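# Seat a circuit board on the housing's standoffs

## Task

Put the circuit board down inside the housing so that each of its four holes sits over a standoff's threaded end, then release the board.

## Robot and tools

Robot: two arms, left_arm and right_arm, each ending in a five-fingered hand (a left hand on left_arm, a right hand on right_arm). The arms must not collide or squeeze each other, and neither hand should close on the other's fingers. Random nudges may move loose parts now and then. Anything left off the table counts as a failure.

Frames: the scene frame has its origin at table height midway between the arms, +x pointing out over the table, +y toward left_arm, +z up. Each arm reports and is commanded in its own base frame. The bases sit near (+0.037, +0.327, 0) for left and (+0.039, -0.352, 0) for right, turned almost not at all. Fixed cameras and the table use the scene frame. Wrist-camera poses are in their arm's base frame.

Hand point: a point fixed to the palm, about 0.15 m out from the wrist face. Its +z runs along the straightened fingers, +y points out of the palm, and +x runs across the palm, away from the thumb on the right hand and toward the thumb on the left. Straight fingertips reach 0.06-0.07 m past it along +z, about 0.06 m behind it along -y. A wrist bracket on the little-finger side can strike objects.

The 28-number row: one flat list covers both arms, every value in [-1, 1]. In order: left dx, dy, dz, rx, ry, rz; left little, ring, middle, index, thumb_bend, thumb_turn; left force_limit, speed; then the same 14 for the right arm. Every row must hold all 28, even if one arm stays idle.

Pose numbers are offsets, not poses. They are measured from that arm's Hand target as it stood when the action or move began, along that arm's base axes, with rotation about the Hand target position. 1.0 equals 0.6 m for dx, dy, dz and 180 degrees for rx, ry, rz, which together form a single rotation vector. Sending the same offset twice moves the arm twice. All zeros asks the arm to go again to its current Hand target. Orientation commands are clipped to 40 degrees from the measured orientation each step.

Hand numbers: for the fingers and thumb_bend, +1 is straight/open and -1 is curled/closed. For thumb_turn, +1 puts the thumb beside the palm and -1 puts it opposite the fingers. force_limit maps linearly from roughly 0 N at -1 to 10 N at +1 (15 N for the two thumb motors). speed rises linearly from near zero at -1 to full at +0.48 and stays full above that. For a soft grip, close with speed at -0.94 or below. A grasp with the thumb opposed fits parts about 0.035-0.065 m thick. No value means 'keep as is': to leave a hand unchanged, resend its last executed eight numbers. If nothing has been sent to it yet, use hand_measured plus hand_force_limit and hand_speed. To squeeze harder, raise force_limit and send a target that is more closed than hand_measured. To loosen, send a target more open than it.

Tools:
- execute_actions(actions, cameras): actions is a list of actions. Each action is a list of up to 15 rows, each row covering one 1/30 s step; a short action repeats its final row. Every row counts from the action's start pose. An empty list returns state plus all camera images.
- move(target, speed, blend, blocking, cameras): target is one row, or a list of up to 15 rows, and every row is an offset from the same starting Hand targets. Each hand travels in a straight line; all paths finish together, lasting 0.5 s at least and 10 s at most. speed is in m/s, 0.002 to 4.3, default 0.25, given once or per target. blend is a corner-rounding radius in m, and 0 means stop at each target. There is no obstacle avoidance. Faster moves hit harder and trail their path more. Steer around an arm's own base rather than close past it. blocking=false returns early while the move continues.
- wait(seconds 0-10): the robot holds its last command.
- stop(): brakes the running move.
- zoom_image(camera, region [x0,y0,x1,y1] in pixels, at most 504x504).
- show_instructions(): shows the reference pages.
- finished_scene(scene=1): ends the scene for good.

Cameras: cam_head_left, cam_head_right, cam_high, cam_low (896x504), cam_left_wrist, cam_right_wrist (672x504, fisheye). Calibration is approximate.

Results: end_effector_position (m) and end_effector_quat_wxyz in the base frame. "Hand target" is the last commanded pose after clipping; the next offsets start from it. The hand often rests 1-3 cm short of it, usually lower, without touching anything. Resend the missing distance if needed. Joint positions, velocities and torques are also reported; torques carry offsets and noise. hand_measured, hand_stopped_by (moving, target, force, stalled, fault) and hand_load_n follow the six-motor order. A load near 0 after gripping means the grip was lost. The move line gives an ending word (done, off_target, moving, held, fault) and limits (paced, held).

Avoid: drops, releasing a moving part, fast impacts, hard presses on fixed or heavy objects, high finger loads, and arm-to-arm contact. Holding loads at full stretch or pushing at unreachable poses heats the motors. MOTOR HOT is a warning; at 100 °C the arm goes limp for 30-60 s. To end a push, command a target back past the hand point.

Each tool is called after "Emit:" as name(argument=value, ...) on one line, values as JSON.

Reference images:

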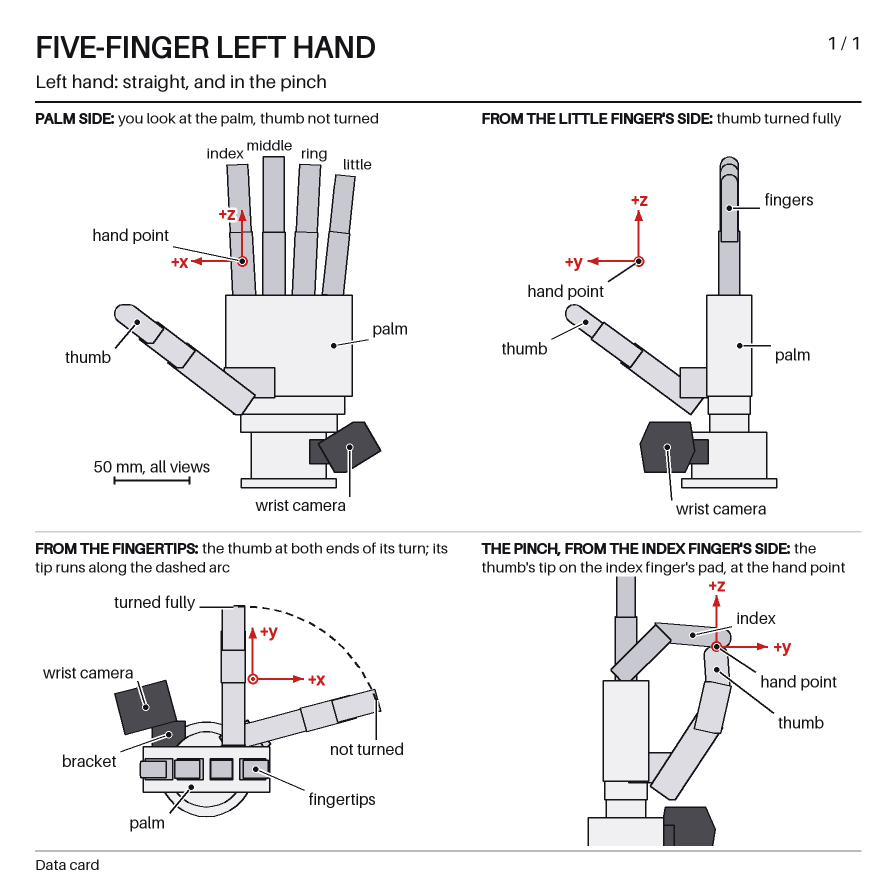

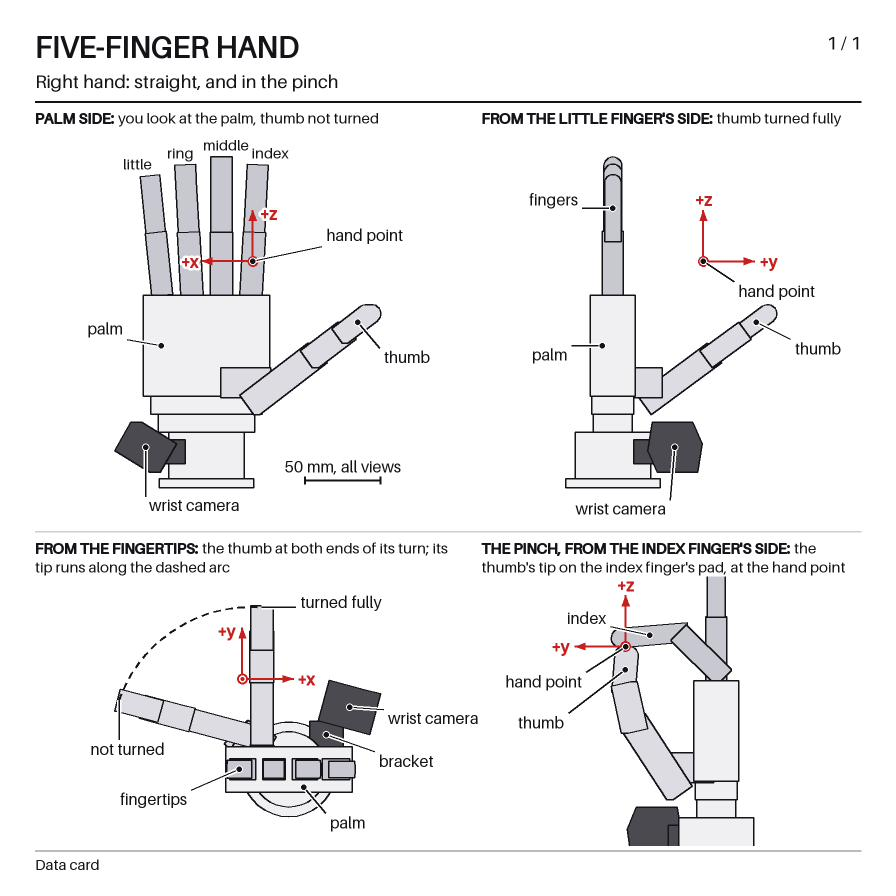

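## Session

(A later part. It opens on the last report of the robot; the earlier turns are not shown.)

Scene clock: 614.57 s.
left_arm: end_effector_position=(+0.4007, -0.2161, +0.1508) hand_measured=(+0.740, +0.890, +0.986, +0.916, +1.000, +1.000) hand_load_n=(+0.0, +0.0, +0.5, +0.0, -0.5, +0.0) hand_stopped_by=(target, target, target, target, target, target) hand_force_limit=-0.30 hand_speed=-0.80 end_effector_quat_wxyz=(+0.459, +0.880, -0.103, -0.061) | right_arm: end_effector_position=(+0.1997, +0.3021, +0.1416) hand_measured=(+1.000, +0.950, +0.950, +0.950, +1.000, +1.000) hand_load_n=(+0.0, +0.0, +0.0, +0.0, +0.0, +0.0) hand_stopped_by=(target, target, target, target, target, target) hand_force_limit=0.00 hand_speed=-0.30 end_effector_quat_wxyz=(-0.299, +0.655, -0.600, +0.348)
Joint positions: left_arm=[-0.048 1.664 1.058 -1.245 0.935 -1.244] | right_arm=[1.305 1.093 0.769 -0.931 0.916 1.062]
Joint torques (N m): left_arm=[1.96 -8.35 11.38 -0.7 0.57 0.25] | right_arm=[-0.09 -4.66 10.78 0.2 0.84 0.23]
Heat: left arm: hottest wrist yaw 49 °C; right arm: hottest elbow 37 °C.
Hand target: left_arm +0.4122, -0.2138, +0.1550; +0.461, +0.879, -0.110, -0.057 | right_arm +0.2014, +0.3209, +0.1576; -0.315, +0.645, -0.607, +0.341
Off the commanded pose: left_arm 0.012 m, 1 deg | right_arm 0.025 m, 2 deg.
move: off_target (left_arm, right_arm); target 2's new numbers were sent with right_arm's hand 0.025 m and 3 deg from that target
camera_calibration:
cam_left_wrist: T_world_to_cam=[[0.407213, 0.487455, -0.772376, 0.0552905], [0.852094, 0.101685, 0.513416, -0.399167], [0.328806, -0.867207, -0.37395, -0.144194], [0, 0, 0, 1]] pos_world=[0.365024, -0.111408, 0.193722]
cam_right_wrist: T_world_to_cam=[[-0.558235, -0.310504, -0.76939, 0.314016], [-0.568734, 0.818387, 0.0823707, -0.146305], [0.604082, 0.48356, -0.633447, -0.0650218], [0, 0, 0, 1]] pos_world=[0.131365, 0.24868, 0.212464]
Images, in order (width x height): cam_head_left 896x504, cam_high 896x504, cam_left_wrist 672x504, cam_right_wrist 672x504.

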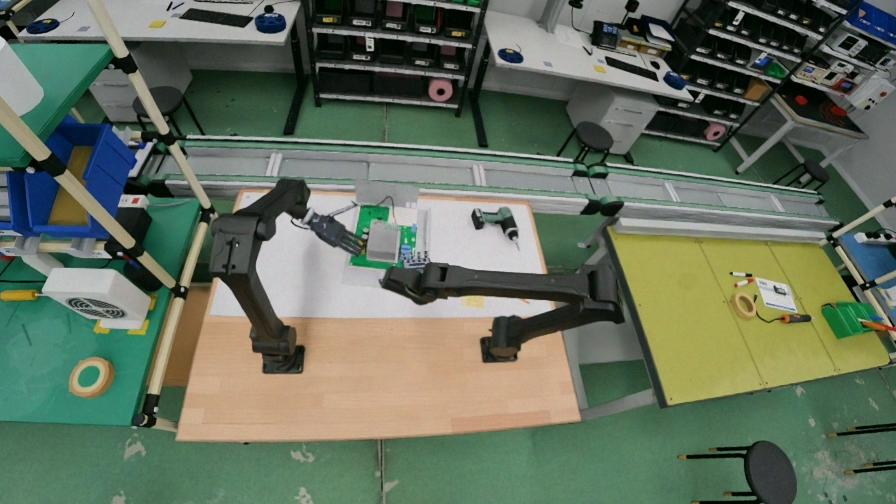

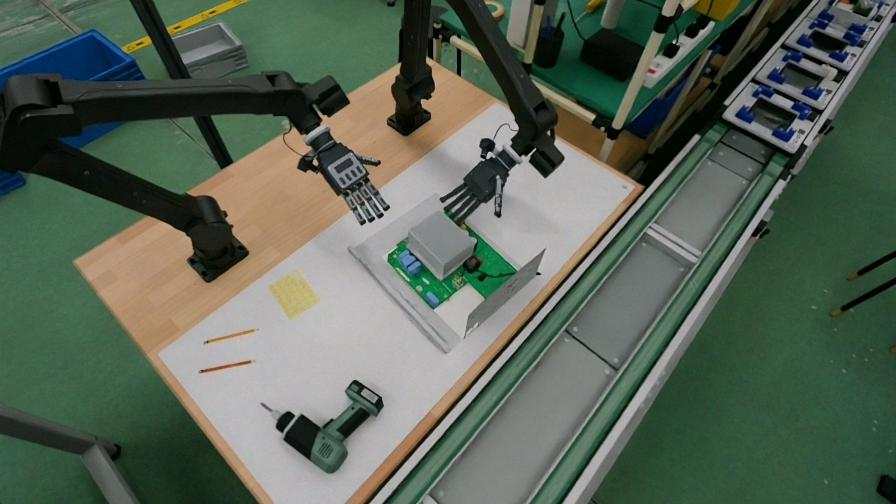

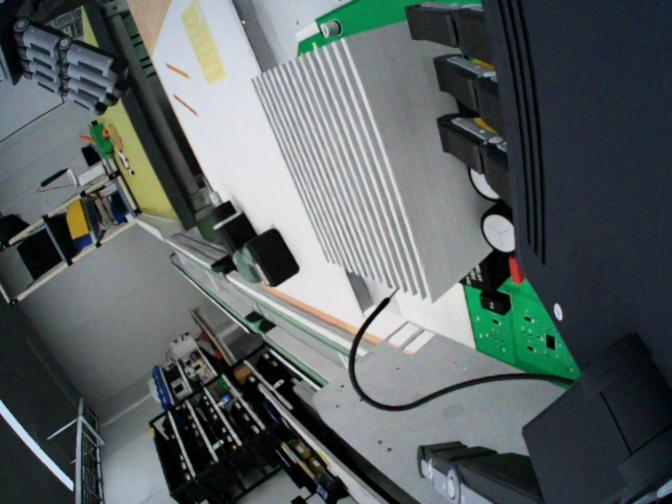

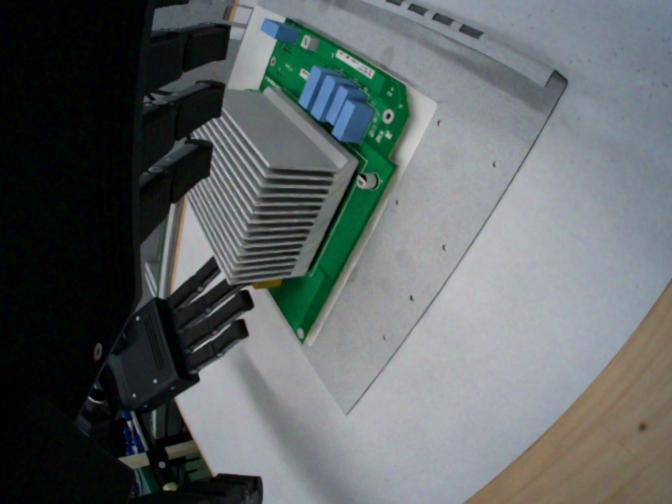

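Emit:
move(target=[[0,0.03,0,0,0,0,0.74,0.89,0.985,0.915,1,1,-0.3,-0.8,0,0.072,-0.06,0,0,0,-0.2,-0.2,0.97,1.0,1,1,0,-0.3],[0,0.03,0,0,0,0,0.74,0.89,0.985,0.915,1,1,-0.3,-0.8,0.03,0.072,-0.188,0,0,0,-0.2,-0.2,0.97,1.0,1,1,0,-0.3],[0,0.03,0,0,0,0,0.74,0.89,0.985,0.915,1,1,-0.3,-0.8,0.073,0.072,-0.188,0,0,0,-0.2,-0.2,0.97,1.0,1,1,0,-0.3]], speed=[0.2,0.2,0.06], cameras=["cam_high","cam_head_left"])

Emit:
zoom_image(camera="cam_high", region=[370, 190, 450, 250])

Emit:
zoom_image(camera="cam_high", region=[438, 290, 458, 310])

Scene clock: 621.20 s.
left_arm: end_effector_position=(+0.4027, -0.1985, +0.1523) hand_measured=(+0.740, +0.890, +0.986, +0.916, +1.000, +1.000) hand_load_n=(+0.0, +0.0, +0.0, +0.0, +0.0, +0.0) hand_stopped_by=(target, target, target, target, target, target) hand_force_limit=-0.30 hand_speed=-0.80 end_effector_quat_wxyz=(+0.461, +0.880, -0.103, -0.059) | right_arm: end_effector_position=(+0.2364, +0.3631, +0.0499) hand_measured=(-0.200, -0.200, +0.970, +1.000, +1.000, +1.000) hand_load_n=(+0.0, +0.0, -1.5, +0.0, +0.0, -0.5) hand_stopped_by=(target, target, target, target, target, target) hand_force_limit=0.00 hand_speed=-0.30 end_effector_quat_wxyz=(-0.316, +0.645, -0.608, +0.338)
Joint positions: left_arm=[-0.006 1.674 1.071 -1.297 0.926 -1.178] | right_arm=[1.249 1.399 0.733 -0.483 0.893 0.985]
Joint torques (N m): left_arm=[1.9 -8.41 11.03 -0.77 0.41 0.24] | right_arm=[-2.61 -7.47 6.32 1.99 0.52 -0.25]
Heat: left arm: hottest wrist yaw 47 °C; right arm: hottest elbow 37 °C.
Hand target: left_arm +0.4124, -0.1958, +0.1549; +0.461, +0.879, -0.110, -0.057 | right_arm +0.2453, +0.3641, +0.0449; -0.315, +0.645, -0.607, +0.341
Off the commanded pose: left_arm 0.010 m, 1 deg | right_arm 0.010 m, 0 deg.
move: done
Images, in order (width x height): cam_head_left 896x504, cam_high 896x504.

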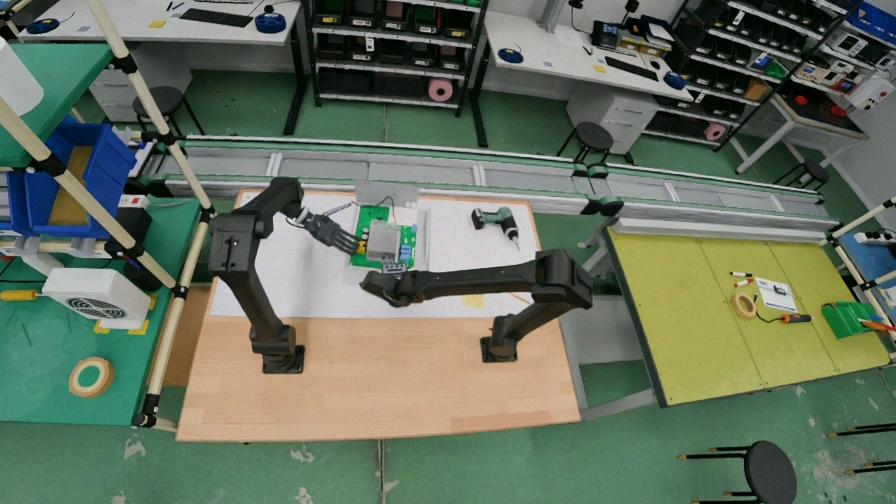

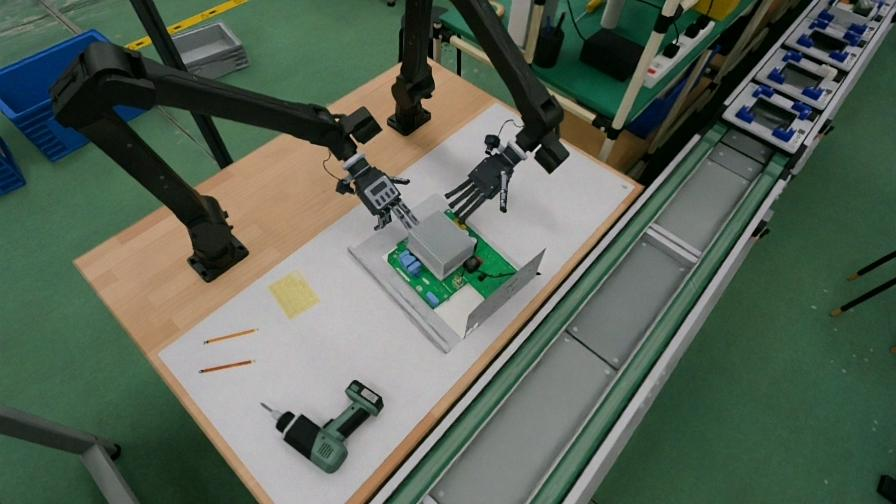

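Scaled by 6.300.

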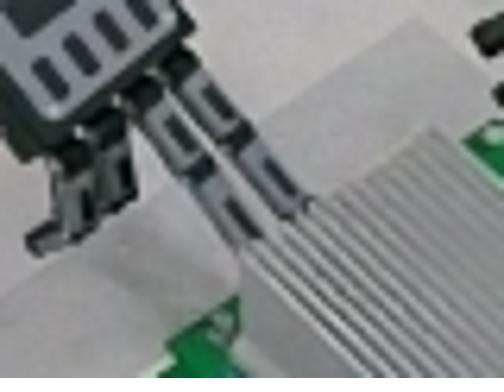

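Scaled by 25.200.

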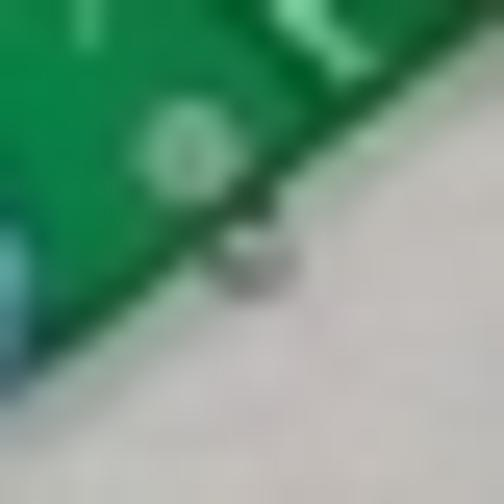

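Emit:
move(target=[0,0,0,0,0,0,0.74,0.89,0.985,0.915,1,1,-0.3,-0.8,0.03,0,0.003,0,0,0,-0.2,-0.2,0.97,1.0,1,1,0,-0.3], speed=0.06, cameras=["cam_high","cam_head_left"])

Emit:
zoom_image(camera="cam_high", region=[438, 290, 458, 310])

Emit:
zoom_image(camera="cam_head_left", region=[344, 252, 364, 272])

Scene clock: 622.80 s.
left_arm: end_effector_position=(+0.4027, -0.1985, +0.1523) hand_measured=(+0.740, +0.890, +0.986, +0.916, +1.000, +1.000) hand_load_n=(+0.0, +0.0, +0.0, +0.0, +0.0, +0.0) hand_stopped_by=(target, target, target, target, target, target) hand_force_limit=-0.30 hand_speed=-0.80 end_effector_quat_wxyz=(+0.461, +0.880, -0.103, -0.059) | right_arm: end_effector_position=(+0.2465, +0.3642, +0.0495) hand_measured=(-0.200, -0.200, +0.970, +1.000, +1.000, +1.000) hand_load_n=(+0.0, +0.0, -2.5, +0.0, +0.0, -0.5) hand_stopped_by=(target, target, target, target, target, target) hand_force_limit=0.00 hand_speed=-0.30 end_effector_quat_wxyz=(-0.316, +0.652, -0.603, +0.333)
Joint positions: left_arm=[-0.006 1.674 1.071 -1.297 0.926 -1.178] | right_arm=[1.217 1.401 0.733 -0.436 0.865 0.921]
Joint torques (N m): left_arm=[1.85 -8.41 11.02 -0.8 0.41 0.25] | right_arm=[-3.49 -7.47 6.93 2 0.7 -0.24]
Heat: left arm: hottest wrist yaw 47 °C; right arm: hottest elbow 37 °C.
Hand target: left_arm +0.4124, -0.1958, +0.1549; +0.461, +0.879, -0.110, -0.057 | right_arm +0.2632, +0.3641, +0.0466; -0.315, +0.645, -0.607, +0.342
Off the commanded pose: left_arm 0.010 m, 1 deg | right_arm 0.017 m, 1 deg.
move: off_target (right_arm)
Images, in order (width x height): cam_head_left 896x504, cam_high 896x504.

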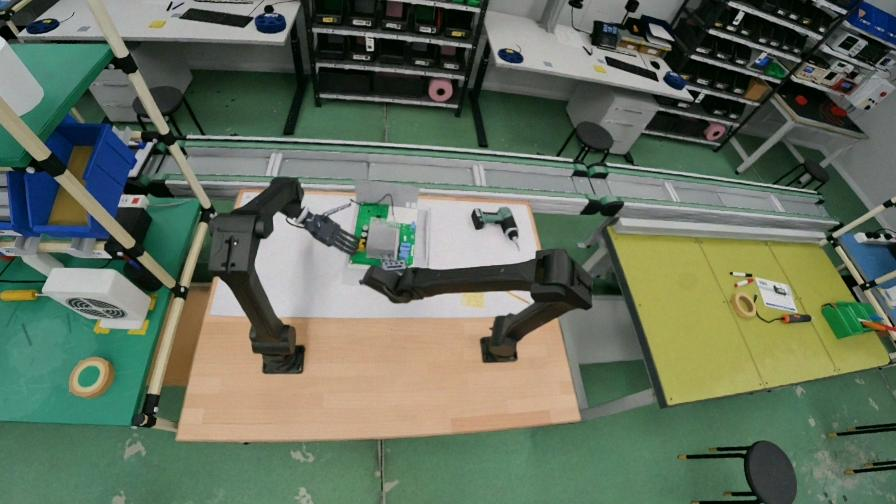

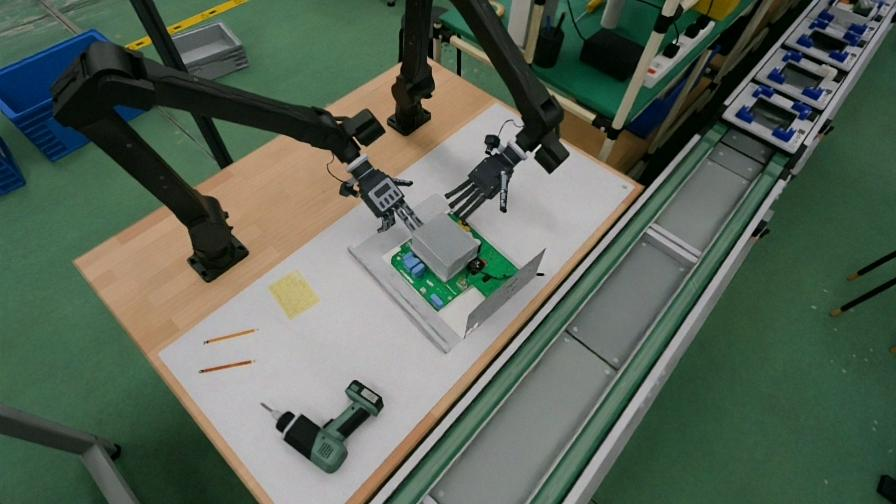

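Scaled by 25.200.

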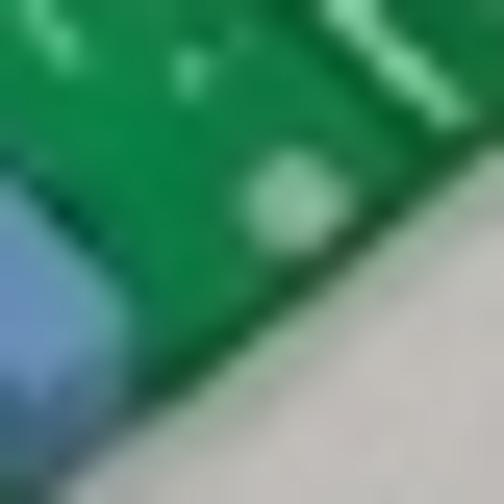

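Scaled by 25.200.

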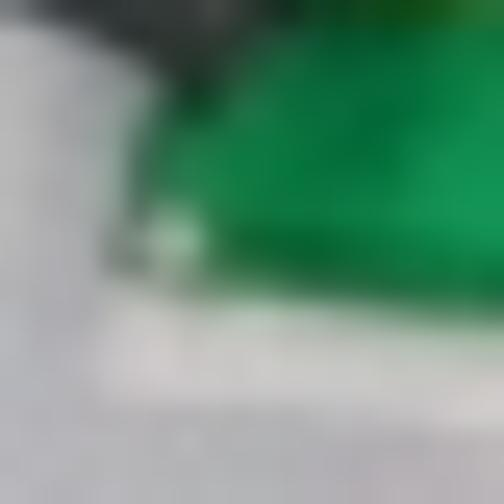

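Emit:
move(target=[[0,0,0,0,0,0,0.74,0.89,0.985,0.915,1,1,-0.3,-0.8,-0.08,0,0.0,0,0,0,-0.2,-0.2,0.97,1.0,1,1,0,-0.3],[0,0,0,0,0,0,0.74,0.89,0.985,0.915,1,1,-0.3,-0.8,-0.103,-0.072,0.185,0,0,0,1,0.95,0.95,0.95,1,1,0,-0.3]], speed=[0.1,0.25], cameras=["cam_high","cam_head_left","cam_right_wrist","cam_left_wrist","cam_head_right"])

Emit:
zoom_image(camera="cam_high", region=[438, 290, 458, 310])

Emit:
zoom_image(camera="cam_head_left", region=[344, 252, 364, 272])

Emit:
zoom_image(camera="cam_high", region=[384, 246, 408, 270])

Emit:
zoom_image(camera="cam_high", region=[436, 200, 460, 224])

Scene clock: 628.23 s.
left_arm: end_effector_position=(+0.4027, -0.1985, +0.1523) hand_measured=(+0.740, +0.890, +0.986, +0.916, +1.000, +1.000) hand_load_n=(+0.0, +0.0, +0.0, +0.0, +0.0, +0.0) hand_stopped_by=(target, target, target, target, target, target) hand_force_limit=-0.30 hand_speed=-0.80 end_effector_quat_wxyz=(+0.461, +0.880, -0.103, -0.059) | right_arm: end_effector_position=(+0.2001, +0.3026, +0.1341) hand_measured=(+1.000, +0.950, +0.950, +0.950, +1.000, +1.000) hand_load_n=(+0.0, +0.0, +0.0, +0.0, +0.0, +0.0) hand_stopped_by=(target, target, target, target, target, target) hand_force_limit=0.00 hand_speed=-0.30 end_effector_quat_wxyz=(-0.290, +0.659, -0.598, +0.353)
Joint positions: left_arm=[-0.006 1.674 1.071 -1.297 0.926 -1.178] | right_arm=[1.304 1.118 0.77 -0.931 0.916 1.063]
Joint torques (N m): left_arm=[1.9 -8.41 11.04 -0.79 0.41 0.24] | right_arm=[0.38 -6.48 10.7 0.2 0.82 0.19]
Heat: left arm: hottest wrist yaw 46 °C; right arm: hottest elbow 37 °C.
Hand target: left_arm +0.4124, -0.1958, +0.1549; +0.461, +0.879, -0.110, -0.057 | right_arm +0.2015, +0.3210, +0.1577; -0.315, +0.645, -0.607, +0.341
Off the commanded pose: left_arm 0.010 m, 1 deg | right_arm 0.030 m, 4 deg.
move: off_target (right_arm); target 2's new numbers were sent with right_arm's hand 0.030 m and 4 deg from that target
camera_calibration:
cam_left_wrist: T_world_to_cam=[[0.40862, 0.48601, -0.772544, 0.0461592], [0.850145, 0.105303, 0.515912, -0.402266], [0.332089, -0.867586, -0.37015, -0.130986], [0, 0, 0, 1]] pos_world=[0.366622, -0.0937157, 0.194709]
cam_right_wrist: T_world_to_cam=[[-0.563491, -0.326082, -0.759044, 0.312906], [-0.566911, 0.820953, 0.0681797, -0.145085], [0.600907, 0.468729, -0.647459, -0.0632287], [0, 0, 0, 1]] pos_world=[0.132064, 0.250779, 0.206464]
Images, in order (width x height): cam_head_left 896x504, cam_head_right 896x504, cam_high 896x504, cam_left_wrist 672x504, cam_right_wrist 672x504.

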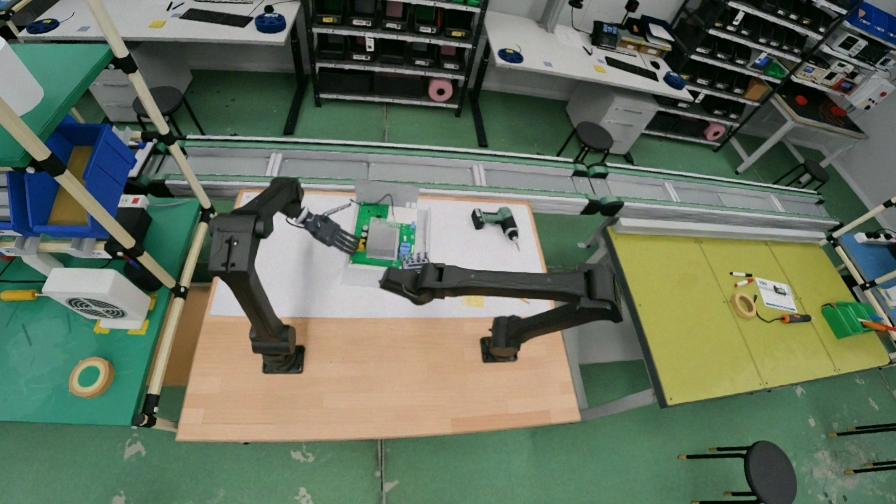

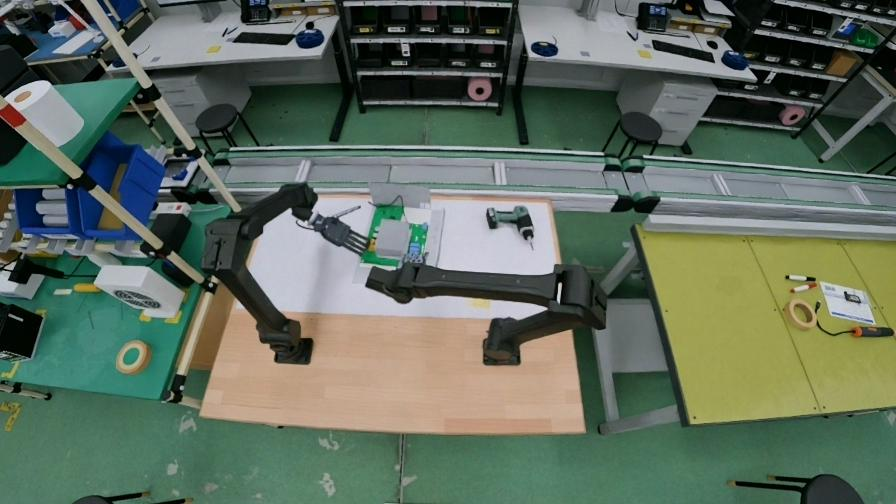

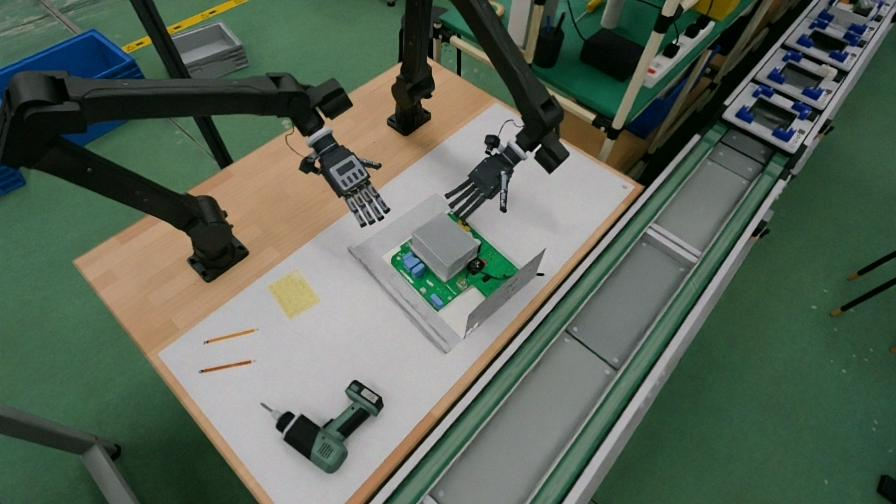

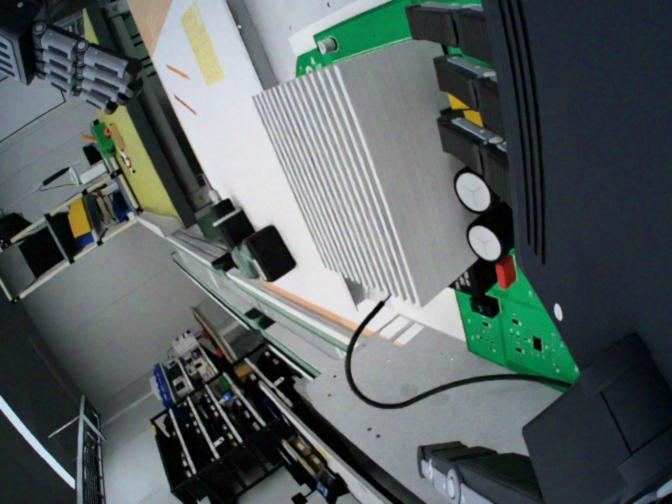

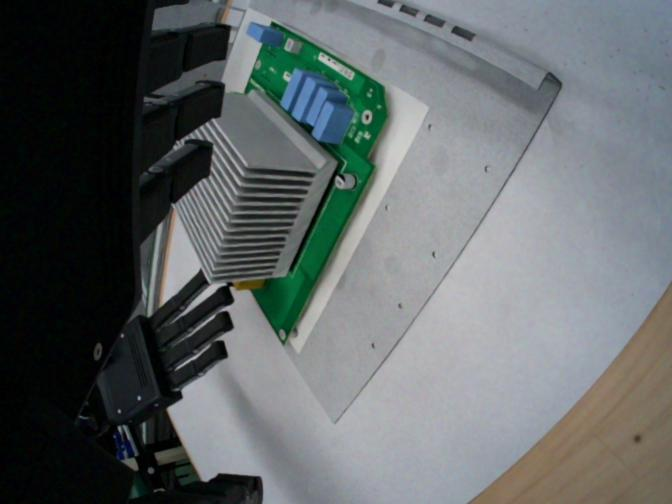

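Scaled by 25.200.

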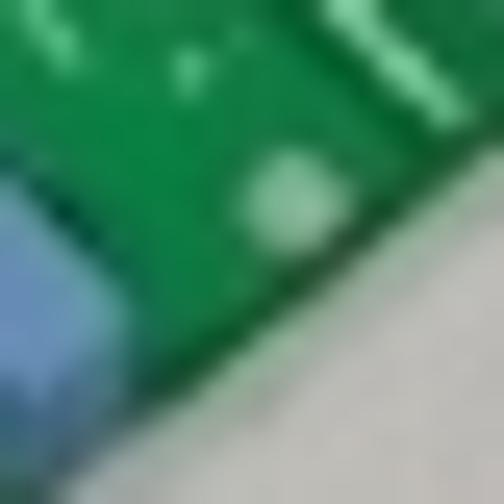

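Scaled by 25.200.

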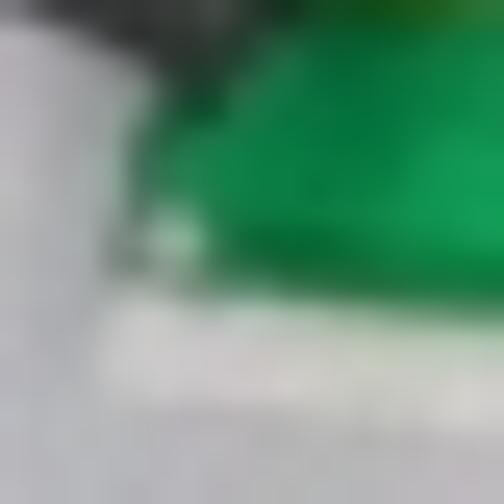

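Scaled by 21.000.

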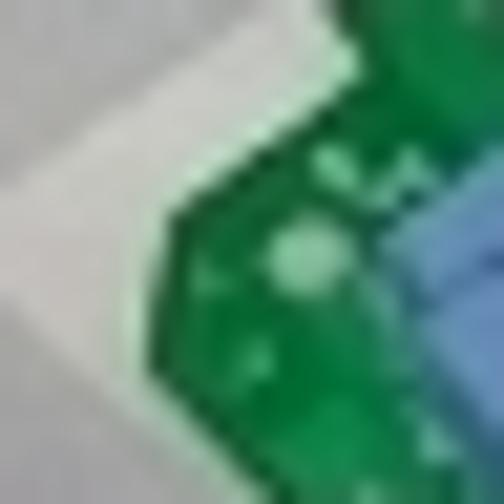

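Scaled by 21.000.

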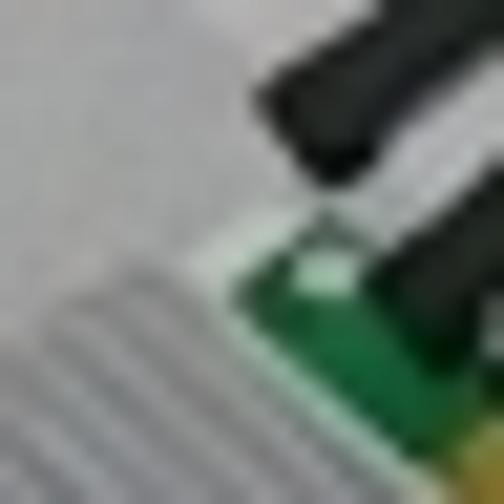

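Emit:
zoom_image(camera="cam_right_wrist", region=[270, 318, 310, 358])

Emit:
zoom_image(camera="cam_right_wrist", region=[355, 105, 379, 129])

Emit:
zoom_image(camera="cam_right_wrist", region=[245, 52, 269, 76])

Emit:
zoom_image(camera="cam_head_left", region=[394, 220, 424, 280])

Scaled by 12.600 from the camera's 672x504 image, which has a finer 960x720 frame.

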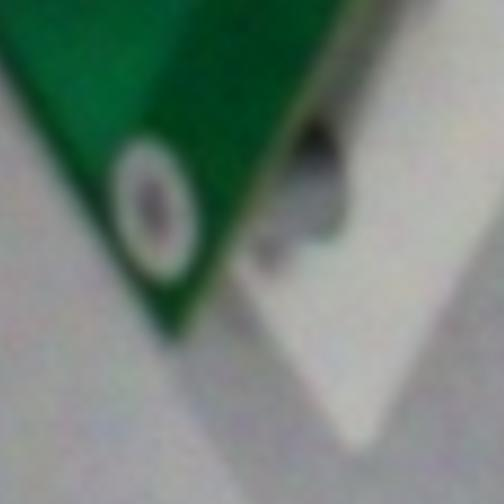

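Scaled by 21.000 from the camera's 672x504 image, which has a finer 960x720 frame.

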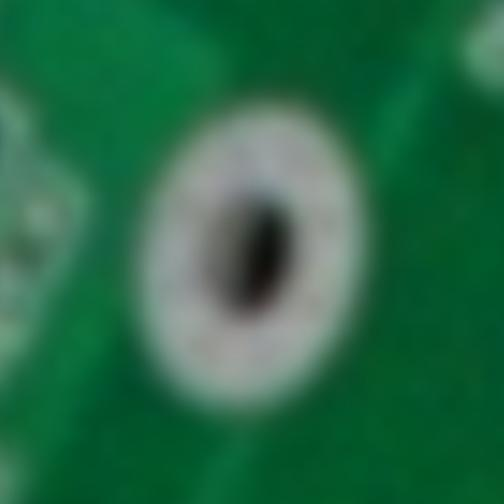

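Scaled by 21.000 from the camera's 672x504 image, which has a finer 960x720 frame.

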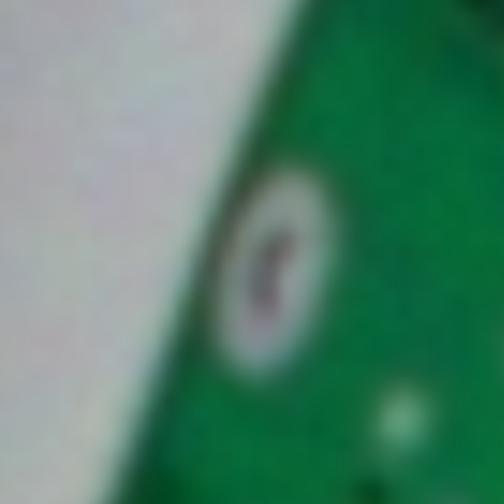

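Scaled by 8.400.

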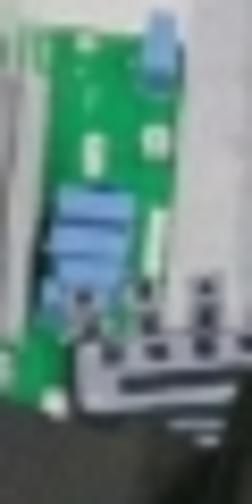

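Emit:
move(target=[[0.02,0,-0.01,0,0,0,0.74,0.89,0.985,0.915,1,1,-0.3,-0.8,0,0,0,0,0,0,1,0.95,0.95,0.95,1,1,0,-0.3],[0.02,-0.075,-0.01,0,0,0,0.74,0.89,0.985,0.915,1,1,-0.3,-0.8,0,0,0,0,0,0,1,0.95,0.95,0.95,1,1,0,-0.3]], speed=0.08, cameras=["cam_high","cam_head_left","cam_left_wrist"])

Emit:
zoom_image(camera="cam_high", region=[438, 290, 458, 310])

Emit:
zoom_image(camera="cam_high", region=[384, 246, 408, 270])

Scene clock: 632.60 s.
left_arm: end_effector_position=(+0.4168, -0.2282, +0.1444) hand_measured=(+0.740, +0.890, +0.986, +0.916, +1.000, +1.000) hand_load_n=(+0.0, +0.0, +0.0, +1.0, +0.0, +0.0) hand_stopped_by=(target, target, target, target, target, target) hand_force_limit=-0.30 hand_speed=-0.80 end_effector_quat_wxyz=(+0.458, +0.881, -0.098, -0.069) | right_arm: end_effector_position=(+0.2001, +0.3026, +0.1341) hand_measured=(+1.000, +0.950, +0.950, +0.950, +1.000, +1.000) hand_load_n=(-0.5, +0.0, +0.0, +0.0, +0.0, +0.0) hand_stopped_by=(target, target, target, target, target, target) hand_force_limit=0.00 hand_speed=-0.30 end_effector_quat_wxyz=(-0.290, +0.659, -0.598, +0.353)
Joint positions: left_arm=[-0.075 1.709 1.102 -1.223 0.94 -1.29] | right_arm=[1.304 1.118 0.77 -0.931 0.916 1.063]
Joint torques (N m): left_arm=[-0.62 -10.52 9.52 1.47 0.92 -0.14] | right_arm=[0.32 -6.77 10.67 0.18 0.83 0.2]
Heat: left arm: hottest wrist yaw 45 °C; right arm: hottest elbow 38 °C.
Hand target: left_arm +0.4243, -0.2408, +0.1490; +0.461, +0.879, -0.110, -0.057 | right_arm +0.2015, +0.3210, +0.1577; -0.315, +0.645, -0.607, +0.341
Off the commanded pose: left_arm 0.015 m, 2 deg | right_arm 0.030 m, 4 deg.
move: off_target (left_arm, right_arm)
camera_calibration:
cam_left_wrist: T_world_to_cam=[[0.393513, 0.49091, -0.777274, 0.056889], [0.860573, 0.100685, 0.499276, -0.410151], [0.323359, -0.865373, -0.382843, -0.158398], [0, 0, 0, 1]] pos_world=[0.381798, -0.123705, 0.188356]
Images, in order (width x height): cam_head_left 896x504, cam_high 896x504, cam_left_wrist 672x504.

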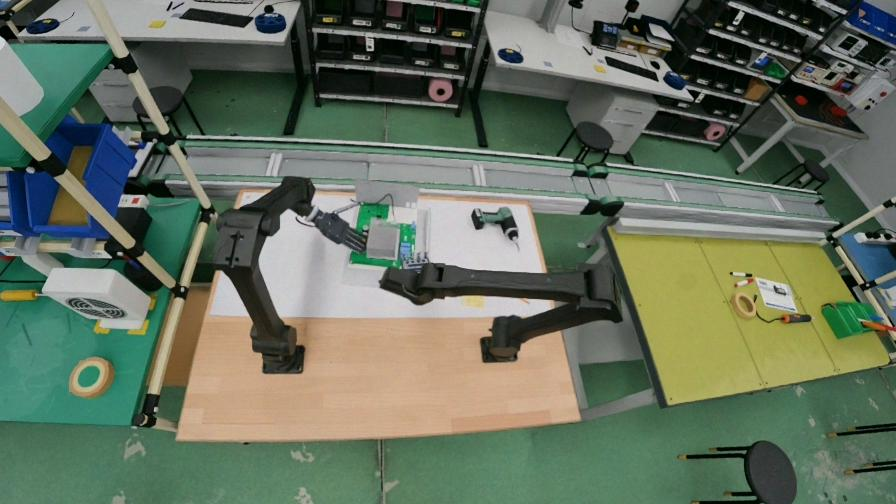

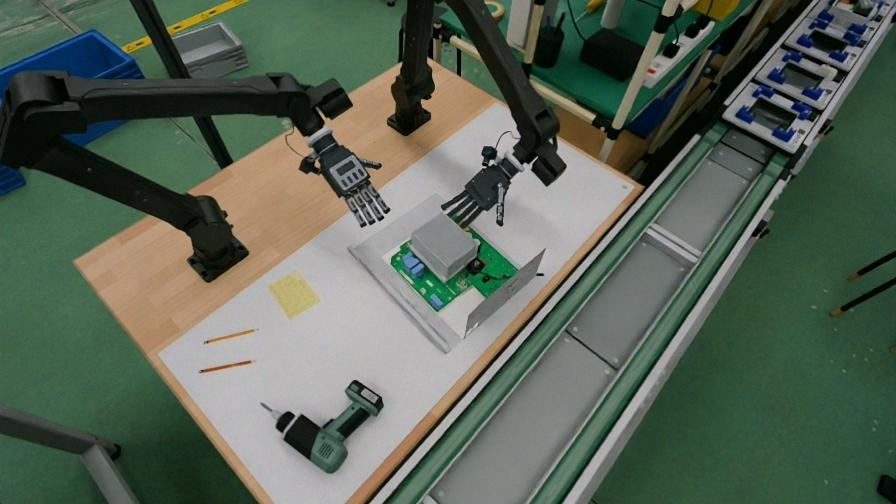

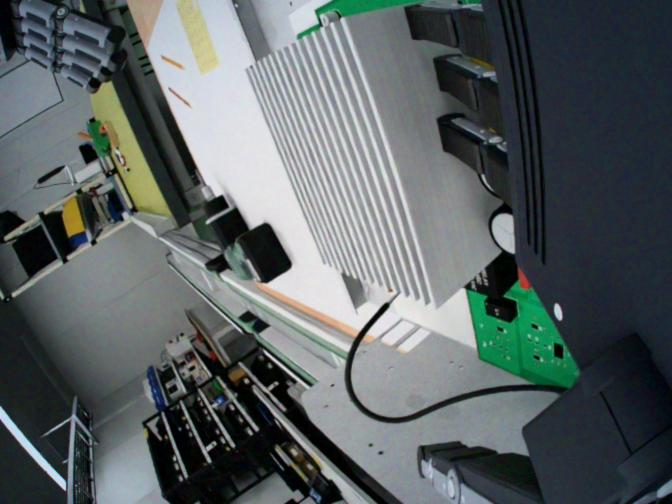

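Scaled by 25.200.

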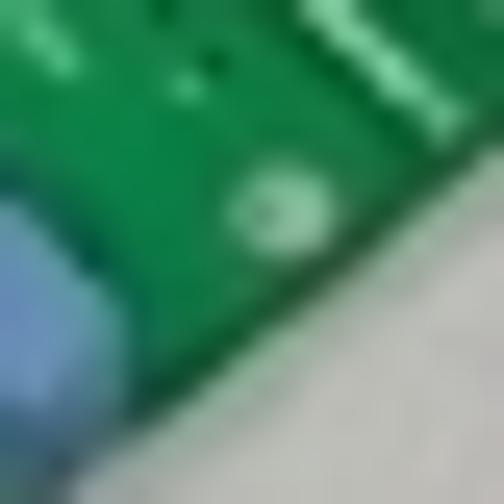

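Scaled by 21.000.

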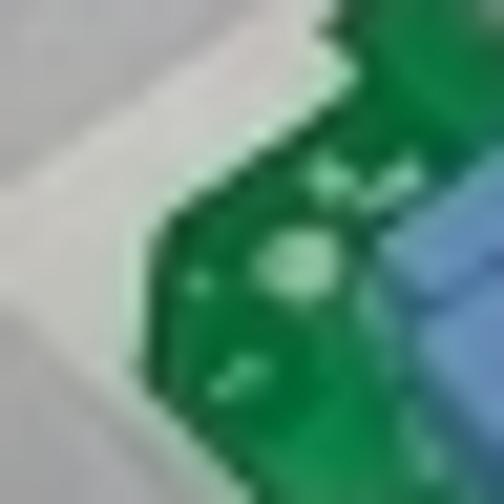

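Emit:
zoom_image(camera="cam_head_left", region=[344, 252, 364, 272])

Emit:
zoom_image(camera="cam_high", region=[436, 200, 460, 224])

Emit:
zoom_image(camera="cam_high", region=[444, 294, 454, 304])

Scaled by 25.200.

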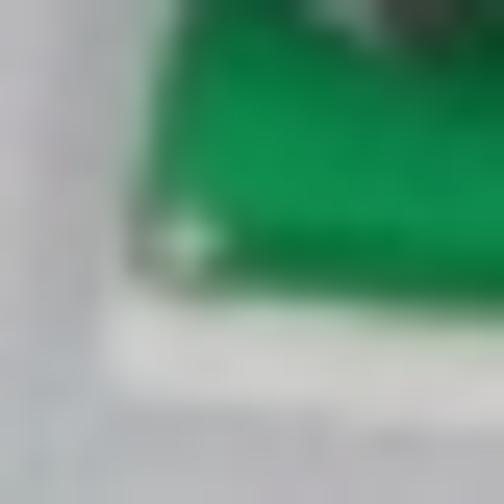

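Scaled by 21.000.

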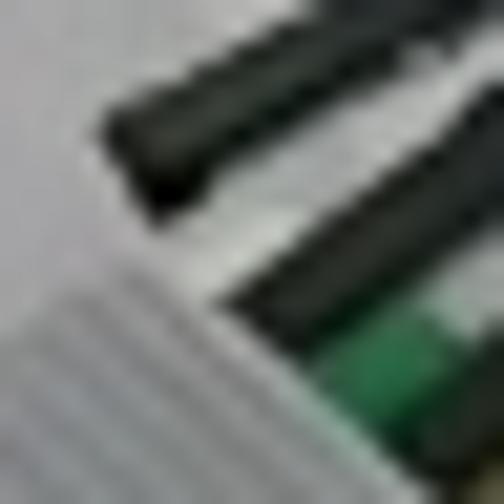

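Scaled by 50.400.

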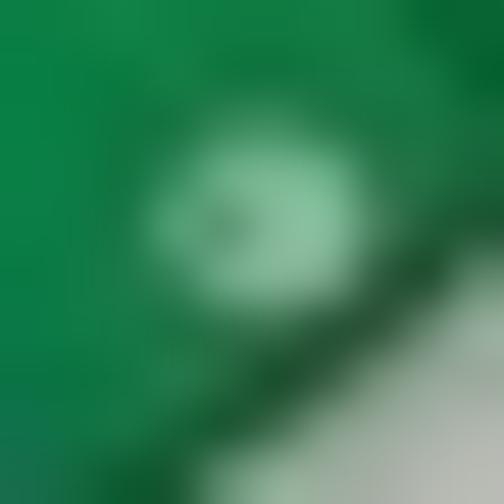

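Emit:
move(target=[0,-0.006,0,0,0,0,0.74,0.89,0.985,0.915,1,1,-0.3,-0.8,0,0,0,0,0,0,1,0.95,0.95,0.95,1,1,0,-0.3], speed=0.08, cameras=["cam_high","cam_head_left"])

Emit:
zoom_image(camera="cam_high", region=[444, 294, 454, 304])

Emit:
zoom_image(camera="cam_high", region=[384, 246, 408, 270])

Emit:
zoom_image(camera="cam_head_left", region=[344, 252, 364, 272])

Scene clock: 634.80 s.
left_arm: end_effector_position=(+0.4178, -0.2287, +0.1440) hand_measured=(+0.740, +0.890, +0.986, +0.916, +1.000, +1.000) hand_load_n=(+0.0, +0.0, +0.0, +1.0, +0.0, +0.0) hand_stopped_by=(target, target, target, target, target, target) hand_force_limit=-0.30 hand_speed=-0.80 end_effector_quat_wxyz=(+0.458, +0.881, -0.094, -0.071) | right_arm: end_effector_position=(+0.2001, +0.3026, +0.1341) hand_measured=(+1.000, +0.950, +0.950, +0.950, +1.000, +1.000) hand_load_n=(+0.0, +0.0, +0.0, +0.0, +0.0, +0.0) hand_stopped_by=(target, target, target, target, target, target) hand_force_limit=0.00 hand_speed=-0.30 end_effector_quat_wxyz=(-0.290, +0.659, -0.598, +0.353)
Joint positions: left_arm=[-0.076 1.709 1.102 -1.22 0.94 -1.304] | right_arm=[1.304 1.118 0.77 -0.931 0.916 1.063]
Joint torques (N m): left_arm=[-1.14 -10.7 9.42 1.76 0.98 -0.14] | right_arm=[0.26 -7.12 10.67 0.16 0.8 0.18]
Heat: left arm: hottest wrist yaw 45 °C; right arm: hottest elbow 38 °C.
Hand target: left_arm +0.4243, -0.2444, +0.1490; +0.461, +0.879, -0.110, -0.057 | right_arm +0.2015, +0.3210, +0.1577; -0.315, +0.645, -0.607, +0.341
Off the commanded pose: left_arm 0.018 m, 2 deg | right_arm 0.030 m, 4 deg.
move: off_target (left_arm, right_arm)
Images, in order (width x height): cam_head_left 896x504, cam_high 896x504.

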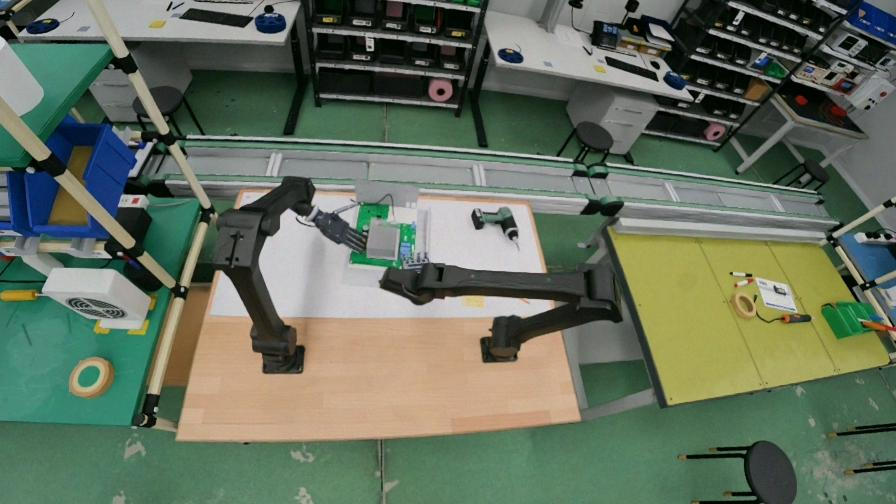

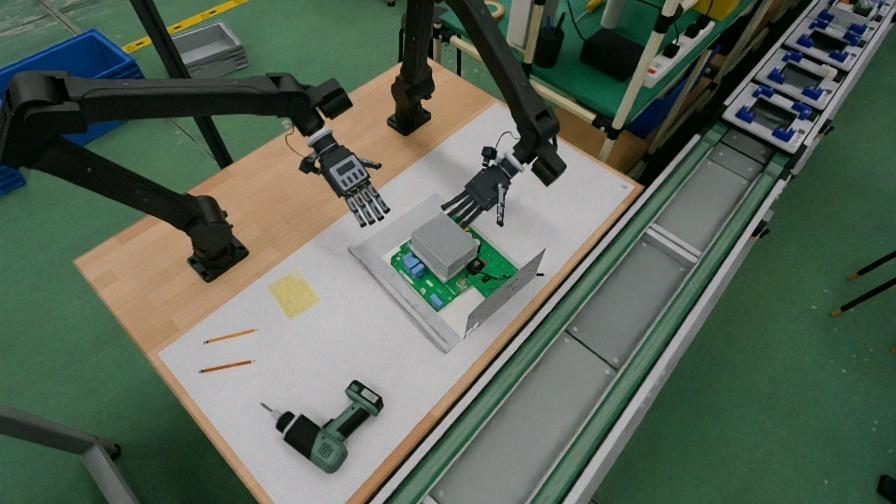

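Scaled by 50.400.

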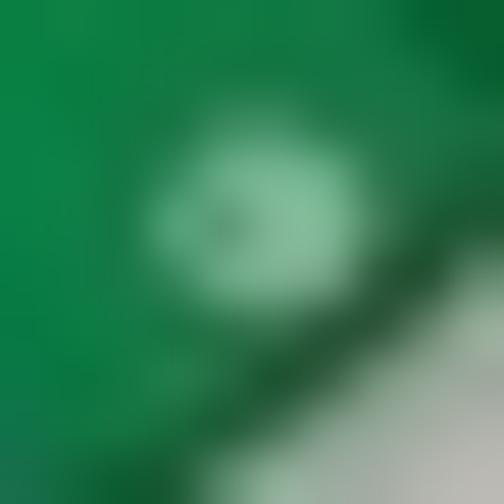

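Scaled by 21.000.

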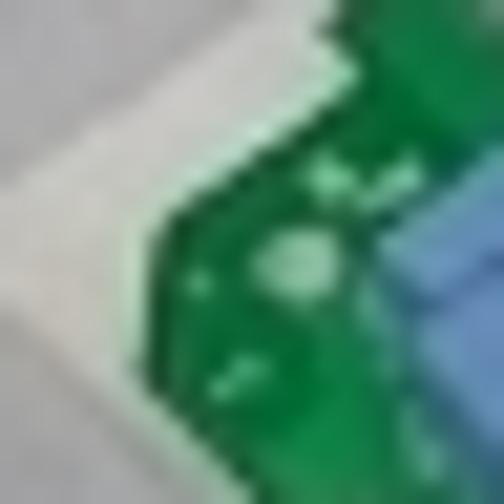

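Scaled by 25.200.

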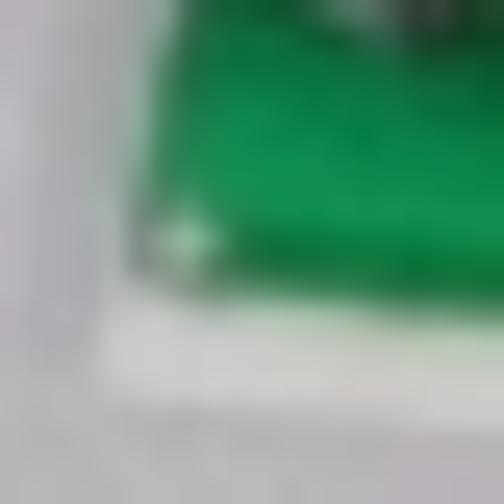

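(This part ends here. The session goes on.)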